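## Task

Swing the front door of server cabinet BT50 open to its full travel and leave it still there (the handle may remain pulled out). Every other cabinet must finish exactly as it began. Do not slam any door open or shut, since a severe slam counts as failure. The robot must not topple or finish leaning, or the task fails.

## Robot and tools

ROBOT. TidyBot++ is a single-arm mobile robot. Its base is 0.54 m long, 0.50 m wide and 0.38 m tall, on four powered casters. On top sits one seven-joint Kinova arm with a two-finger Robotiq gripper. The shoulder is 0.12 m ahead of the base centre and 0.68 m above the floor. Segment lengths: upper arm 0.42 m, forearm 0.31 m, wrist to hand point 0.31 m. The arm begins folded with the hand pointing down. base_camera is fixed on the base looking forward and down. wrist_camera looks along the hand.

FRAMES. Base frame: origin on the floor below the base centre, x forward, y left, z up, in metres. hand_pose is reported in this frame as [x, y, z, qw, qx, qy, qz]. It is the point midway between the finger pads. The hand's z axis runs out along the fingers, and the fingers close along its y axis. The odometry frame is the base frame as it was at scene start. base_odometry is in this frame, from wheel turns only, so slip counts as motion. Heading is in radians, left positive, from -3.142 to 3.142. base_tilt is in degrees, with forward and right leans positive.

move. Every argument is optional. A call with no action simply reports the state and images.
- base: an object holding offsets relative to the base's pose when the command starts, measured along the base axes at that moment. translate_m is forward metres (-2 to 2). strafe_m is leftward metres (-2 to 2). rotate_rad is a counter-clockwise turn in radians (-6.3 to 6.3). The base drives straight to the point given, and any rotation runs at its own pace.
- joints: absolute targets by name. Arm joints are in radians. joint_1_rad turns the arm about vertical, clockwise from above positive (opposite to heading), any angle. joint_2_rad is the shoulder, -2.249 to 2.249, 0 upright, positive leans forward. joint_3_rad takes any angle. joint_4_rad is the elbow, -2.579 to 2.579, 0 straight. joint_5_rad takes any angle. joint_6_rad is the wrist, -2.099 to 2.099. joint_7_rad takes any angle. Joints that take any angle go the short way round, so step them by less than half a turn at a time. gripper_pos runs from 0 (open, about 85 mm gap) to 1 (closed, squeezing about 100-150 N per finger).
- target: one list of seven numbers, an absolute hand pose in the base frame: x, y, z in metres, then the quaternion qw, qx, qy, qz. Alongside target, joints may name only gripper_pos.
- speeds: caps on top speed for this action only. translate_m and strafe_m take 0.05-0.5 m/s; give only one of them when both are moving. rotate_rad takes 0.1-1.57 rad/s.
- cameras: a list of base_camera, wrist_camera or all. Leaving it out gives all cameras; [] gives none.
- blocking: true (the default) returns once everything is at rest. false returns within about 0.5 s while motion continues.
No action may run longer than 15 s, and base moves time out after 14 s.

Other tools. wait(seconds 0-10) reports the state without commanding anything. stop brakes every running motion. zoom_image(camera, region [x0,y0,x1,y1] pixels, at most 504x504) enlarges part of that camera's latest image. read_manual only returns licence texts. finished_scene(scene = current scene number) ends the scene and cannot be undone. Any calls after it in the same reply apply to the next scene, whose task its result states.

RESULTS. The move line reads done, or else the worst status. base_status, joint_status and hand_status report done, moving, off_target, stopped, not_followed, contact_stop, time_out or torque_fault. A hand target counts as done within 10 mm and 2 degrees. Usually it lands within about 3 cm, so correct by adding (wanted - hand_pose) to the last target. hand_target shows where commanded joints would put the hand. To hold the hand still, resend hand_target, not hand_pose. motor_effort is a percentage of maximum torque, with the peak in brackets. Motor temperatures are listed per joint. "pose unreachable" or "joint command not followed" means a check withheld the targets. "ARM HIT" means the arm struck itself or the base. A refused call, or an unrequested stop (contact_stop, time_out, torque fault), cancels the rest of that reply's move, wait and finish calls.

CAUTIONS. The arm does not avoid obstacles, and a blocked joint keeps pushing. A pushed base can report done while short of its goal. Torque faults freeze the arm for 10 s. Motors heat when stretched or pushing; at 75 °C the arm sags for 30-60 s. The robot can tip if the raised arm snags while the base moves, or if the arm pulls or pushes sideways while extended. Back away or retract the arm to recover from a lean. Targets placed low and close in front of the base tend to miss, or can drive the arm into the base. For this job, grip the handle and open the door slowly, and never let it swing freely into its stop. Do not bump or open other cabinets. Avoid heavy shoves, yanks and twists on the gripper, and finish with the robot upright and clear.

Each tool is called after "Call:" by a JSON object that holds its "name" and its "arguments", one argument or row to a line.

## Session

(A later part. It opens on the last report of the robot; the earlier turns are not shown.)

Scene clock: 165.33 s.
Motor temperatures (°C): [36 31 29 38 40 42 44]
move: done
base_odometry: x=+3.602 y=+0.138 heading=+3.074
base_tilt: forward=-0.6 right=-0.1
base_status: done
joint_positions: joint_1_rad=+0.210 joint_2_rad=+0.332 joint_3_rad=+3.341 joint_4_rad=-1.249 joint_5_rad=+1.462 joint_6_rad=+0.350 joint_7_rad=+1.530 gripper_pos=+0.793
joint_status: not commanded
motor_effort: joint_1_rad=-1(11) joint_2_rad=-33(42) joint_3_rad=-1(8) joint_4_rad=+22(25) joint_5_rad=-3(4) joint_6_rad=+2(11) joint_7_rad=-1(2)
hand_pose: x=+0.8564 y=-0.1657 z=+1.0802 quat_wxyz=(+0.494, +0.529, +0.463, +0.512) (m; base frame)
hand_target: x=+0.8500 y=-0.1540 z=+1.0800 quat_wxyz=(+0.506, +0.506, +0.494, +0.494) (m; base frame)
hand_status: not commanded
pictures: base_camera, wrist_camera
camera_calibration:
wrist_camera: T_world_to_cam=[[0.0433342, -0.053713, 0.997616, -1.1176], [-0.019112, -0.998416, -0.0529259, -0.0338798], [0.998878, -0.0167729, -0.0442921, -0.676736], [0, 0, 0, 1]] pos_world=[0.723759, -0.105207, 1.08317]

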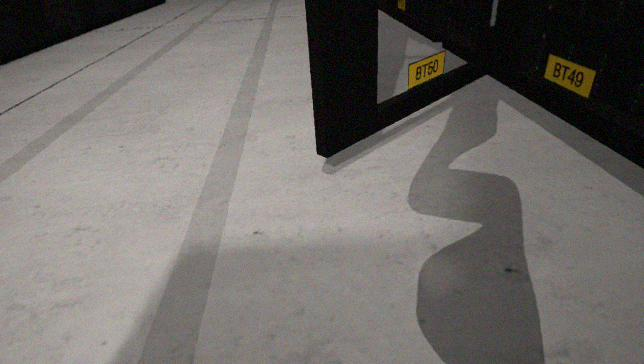

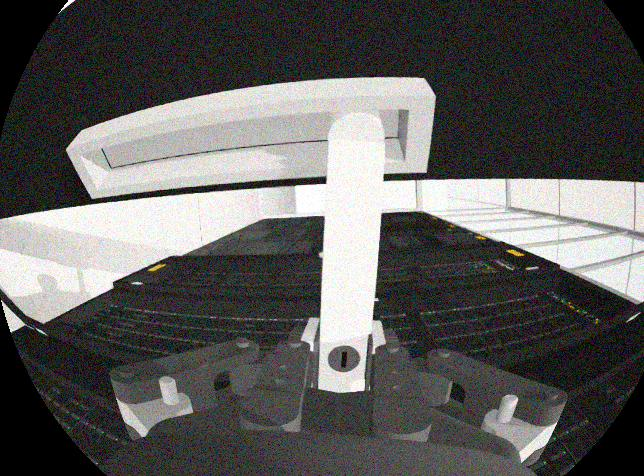

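Call:
{"name": "move", "arguments": {
  "base": {"translate_m": -0.038, "strafe_m": -0.0617},
  "speeds": {"strafe_m": 0.1}
}}

Scene clock: 167.70 s.
Motor temperatures (°C): [36 31 29 38 40 42 44]
move: done
base_odometry: x=+3.644 y=+0.197 heading=+3.074
base_tilt: forward=-0.6 right=-0.1
base_status: done
joint_positions: joint_1_rad=+0.173 joint_2_rad=+0.366 joint_3_rad=+3.317 joint_4_rad=-1.208 joint_5_rad=+1.462 joint_6_rad=+0.355 joint_7_rad=+1.530 gripper_pos=+0.794
joint_status: not commanded
motor_effort: joint_1_rad=+6(9) joint_2_rad=-47(50) joint_3_rad=+4(6) joint_4_rad=+9(23) joint_5_rad=+1(4) joint_6_rad=+3(5) joint_7_rad=+0(1)
hand_pose: x=+0.8773 y=-0.1239 z=+1.0800 quat_wxyz=(+0.478, +0.512, +0.479, +0.529) (m; base frame)
hand_target: x=+0.8500 y=-0.1540 z=+1.0800 quat_wxyz=(+0.506, +0.506, +0.494, +0.494) (m; base frame)
hand_status: not commanded
pictures: base_camera, wrist_camera
camera_calibration:
wrist_camera: T_world_to_cam=[[0.0392037, -0.0500124, 0.997979, -1.11241], [0.0476218, -0.997518, -0.0518601, -0.051279], [0.998096, 0.0495586, -0.0367247, -0.69626], [0, 0, 0, 1]] pos_world=[0.740986, -0.0722804, 1.08193]

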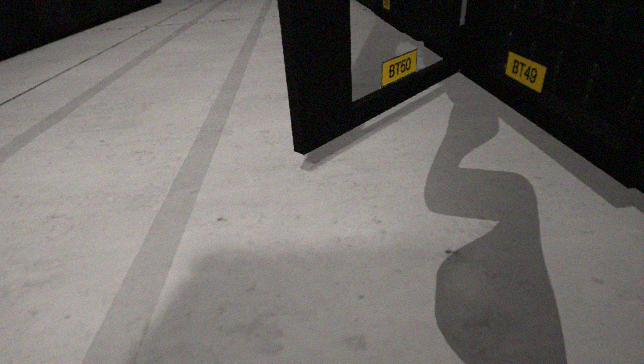

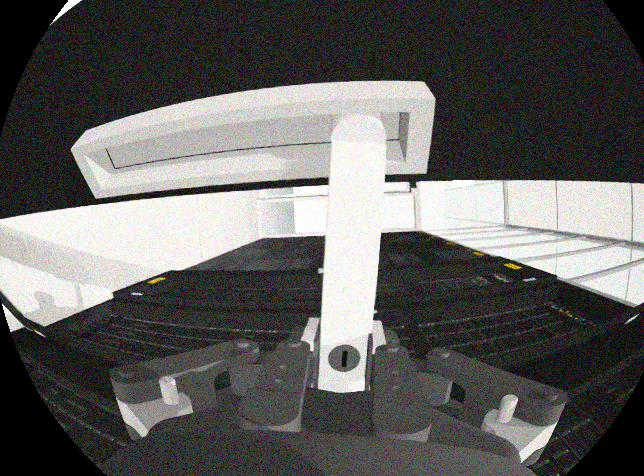

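Call:
{"name": "move", "arguments": {
  "base": {"translate_m": 0.022, "strafe_m": 0.037},
  "speeds": {"strafe_m": 0.1},
  "cameras": ["base_camera"]
}}

Call:
{"name": "move", "arguments": {
  "joints": {"gripper_pos": 0.35}
}}

Scene clock: 170.93 s.
Motor temperatures (°C): [36 31 29 38 40 42 44]
move: done
base_odometry: x=+3.620 y=+0.161 heading=+3.074
base_tilt: forward=-0.6 right=-0.1
base_status: done
joint_positions: joint_1_rad=+0.204 joint_2_rad=+0.336 joint_3_rad=+3.334 joint_4_rad=-1.246 joint_5_rad=+1.462 joint_6_rad=+0.355 joint_7_rad=+1.530 gripper_pos=+0.794
joint_status: not commanded
motor_effort: joint_1_rad=-1(7) joint_2_rad=-37(47) joint_3_rad=-1(5) joint_4_rad=+22(22) joint_5_rad=-2(2) joint_6_rad=+2(5) joint_7_rad=+0(1)
hand_pose: x=+0.8595 y=-0.1561 z=+1.0797 quat_wxyz=(+0.489, +0.526, +0.467, +0.516) (m; base frame)
hand_target: x=+0.8500 y=-0.1540 z=+1.0800 quat_wxyz=(+0.506, +0.506, +0.494, +0.494) (m; base frame)
hand_status: not commanded
pictures: base_camera

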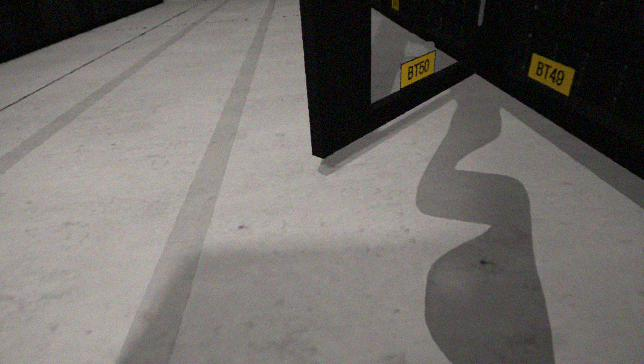

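Scene clock: 171.83 s.
Motor temperatures (°C): [36 31 29 38 40 42 44]
move: done
base_odometry: x=+3.620 y=+0.161 heading=+3.074
base_tilt: forward=-0.6 right=-0.1
base_status: not commanded
joint_positions: joint_1_rad=+0.204 joint_2_rad=+0.334 joint_3_rad=+3.334 joint_4_rad=-1.247 joint_5_rad=+1.464 joint_6_rad=+0.355 joint_7_rad=+1.538 gripper_pos=+0.350
joint_status: all done
motor_effort: joint_1_rad=+0(1) joint_2_rad=-34(38) joint_3_rad=+0(1) joint_4_rad=+23(25) joint_5_rad=-4(4) joint_6_rad=+1(3) joint_7_rad=-1(2)
hand_pose: x=+0.8587 y=-0.1560 z=+1.0806 quat_wxyz=(+0.492, +0.523, +0.470, +0.514) (m; base frame)
hand_target: x=+0.8500 y=-0.1540 z=+1.0800 quat_wxyz=(+0.506, +0.506, +0.494, +0.494) (m; base frame)
hand_status: not commanded
pictures: base_camera, wrist_camera
camera_calibration:
wrist_camera: T_world_to_cam=[[0.0436649, -0.0437789, 0.998087, -1.11684], [-0.00203475, -0.999041, -0.0437318, -0.0487733], [0.999044, -0.000121306, -0.0437121, -0.677048], [0, 0, 0, 1]] pos_world=[0.725068, -0.0977028, 1.08298]

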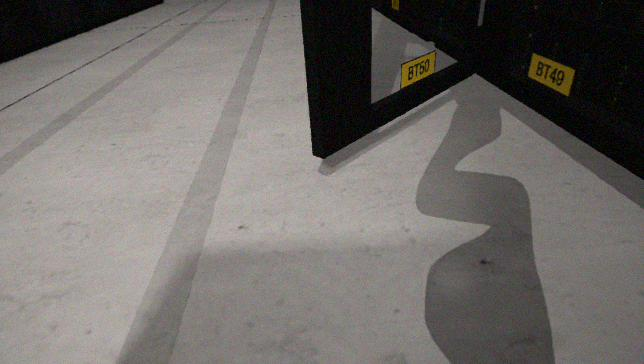

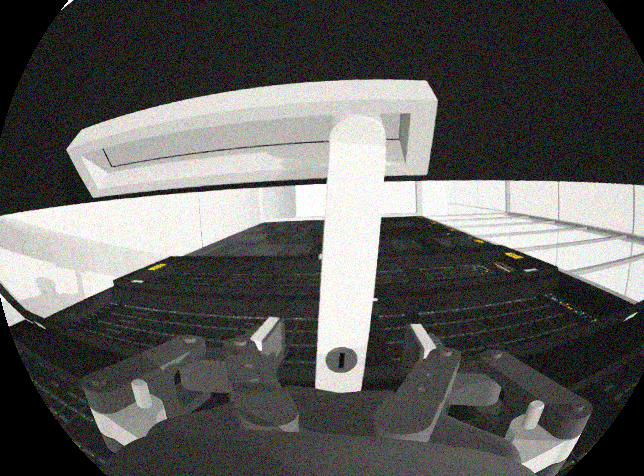

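Call:
{"name": "move", "arguments": {
  "base": {"translate_m": -0.25},
  "speeds": {"translate_m": 0.2}
}}

Scene clock: 175.93 s.
Motor temperatures (°C): [36 31 29 38 40 42 44]
move: done
base_odometry: x=+3.869 y=+0.144 heading=+3.074
base_tilt: forward=-0.6 right=-0.1
base_status: done
joint_positions: joint_1_rad=+0.204 joint_2_rad=+0.331 joint_3_rad=+3.334 joint_4_rad=-1.247 joint_5_rad=+1.464 joint_6_rad=+0.355 joint_7_rad=+1.538 gripper_pos=+0.350
joint_status: not commanded
motor_effort: joint_1_rad=+0(1) joint_2_rad=-34(40) joint_3_rad=+0(1) joint_4_rad=+23(24) joint_5_rad=-3(4) joint_6_rad=+1(1) joint_7_rad=-1(1)
hand_pose: x=+0.8575 y=-0.1557 z=+1.0827 quat_wxyz=(+0.493, +0.522, +0.469, +0.514) (m; base frame)
hand_target: x=+0.8500 y=-0.1540 z=+1.0800 quat_wxyz=(+0.506, +0.506, +0.494, +0.494) (m; base frame)
hand_status: not commanded
pictures: base_camera, wrist_camera
camera_calibration:
wrist_camera: T_world_to_cam=[[0.0410356, -0.0432854, 0.99822, -1.11665], [-0.00193674, -0.999063, -0.0432423, -0.0490756], [0.999156, -0.000158814, -0.0410809, -0.678757], [0, 0, 0, 1]] pos_world=[0.723911, -0.0974721, 1.08466]

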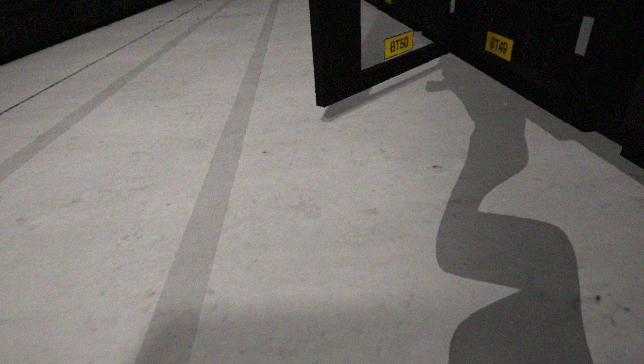

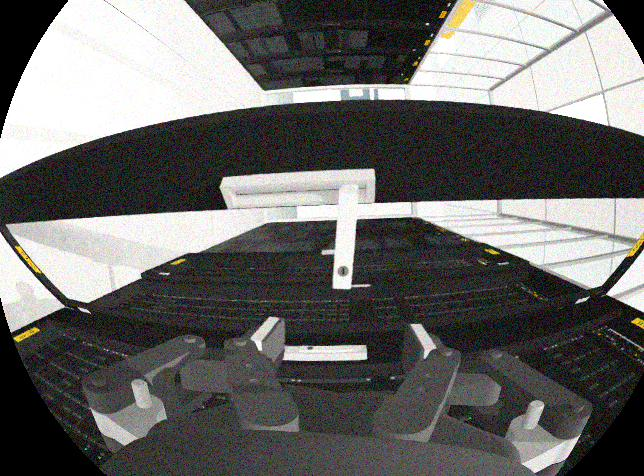

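Call:
{"name": "finished_scene", "arguments": {
  "scene": 1
}}

The scene is finished: the task was done.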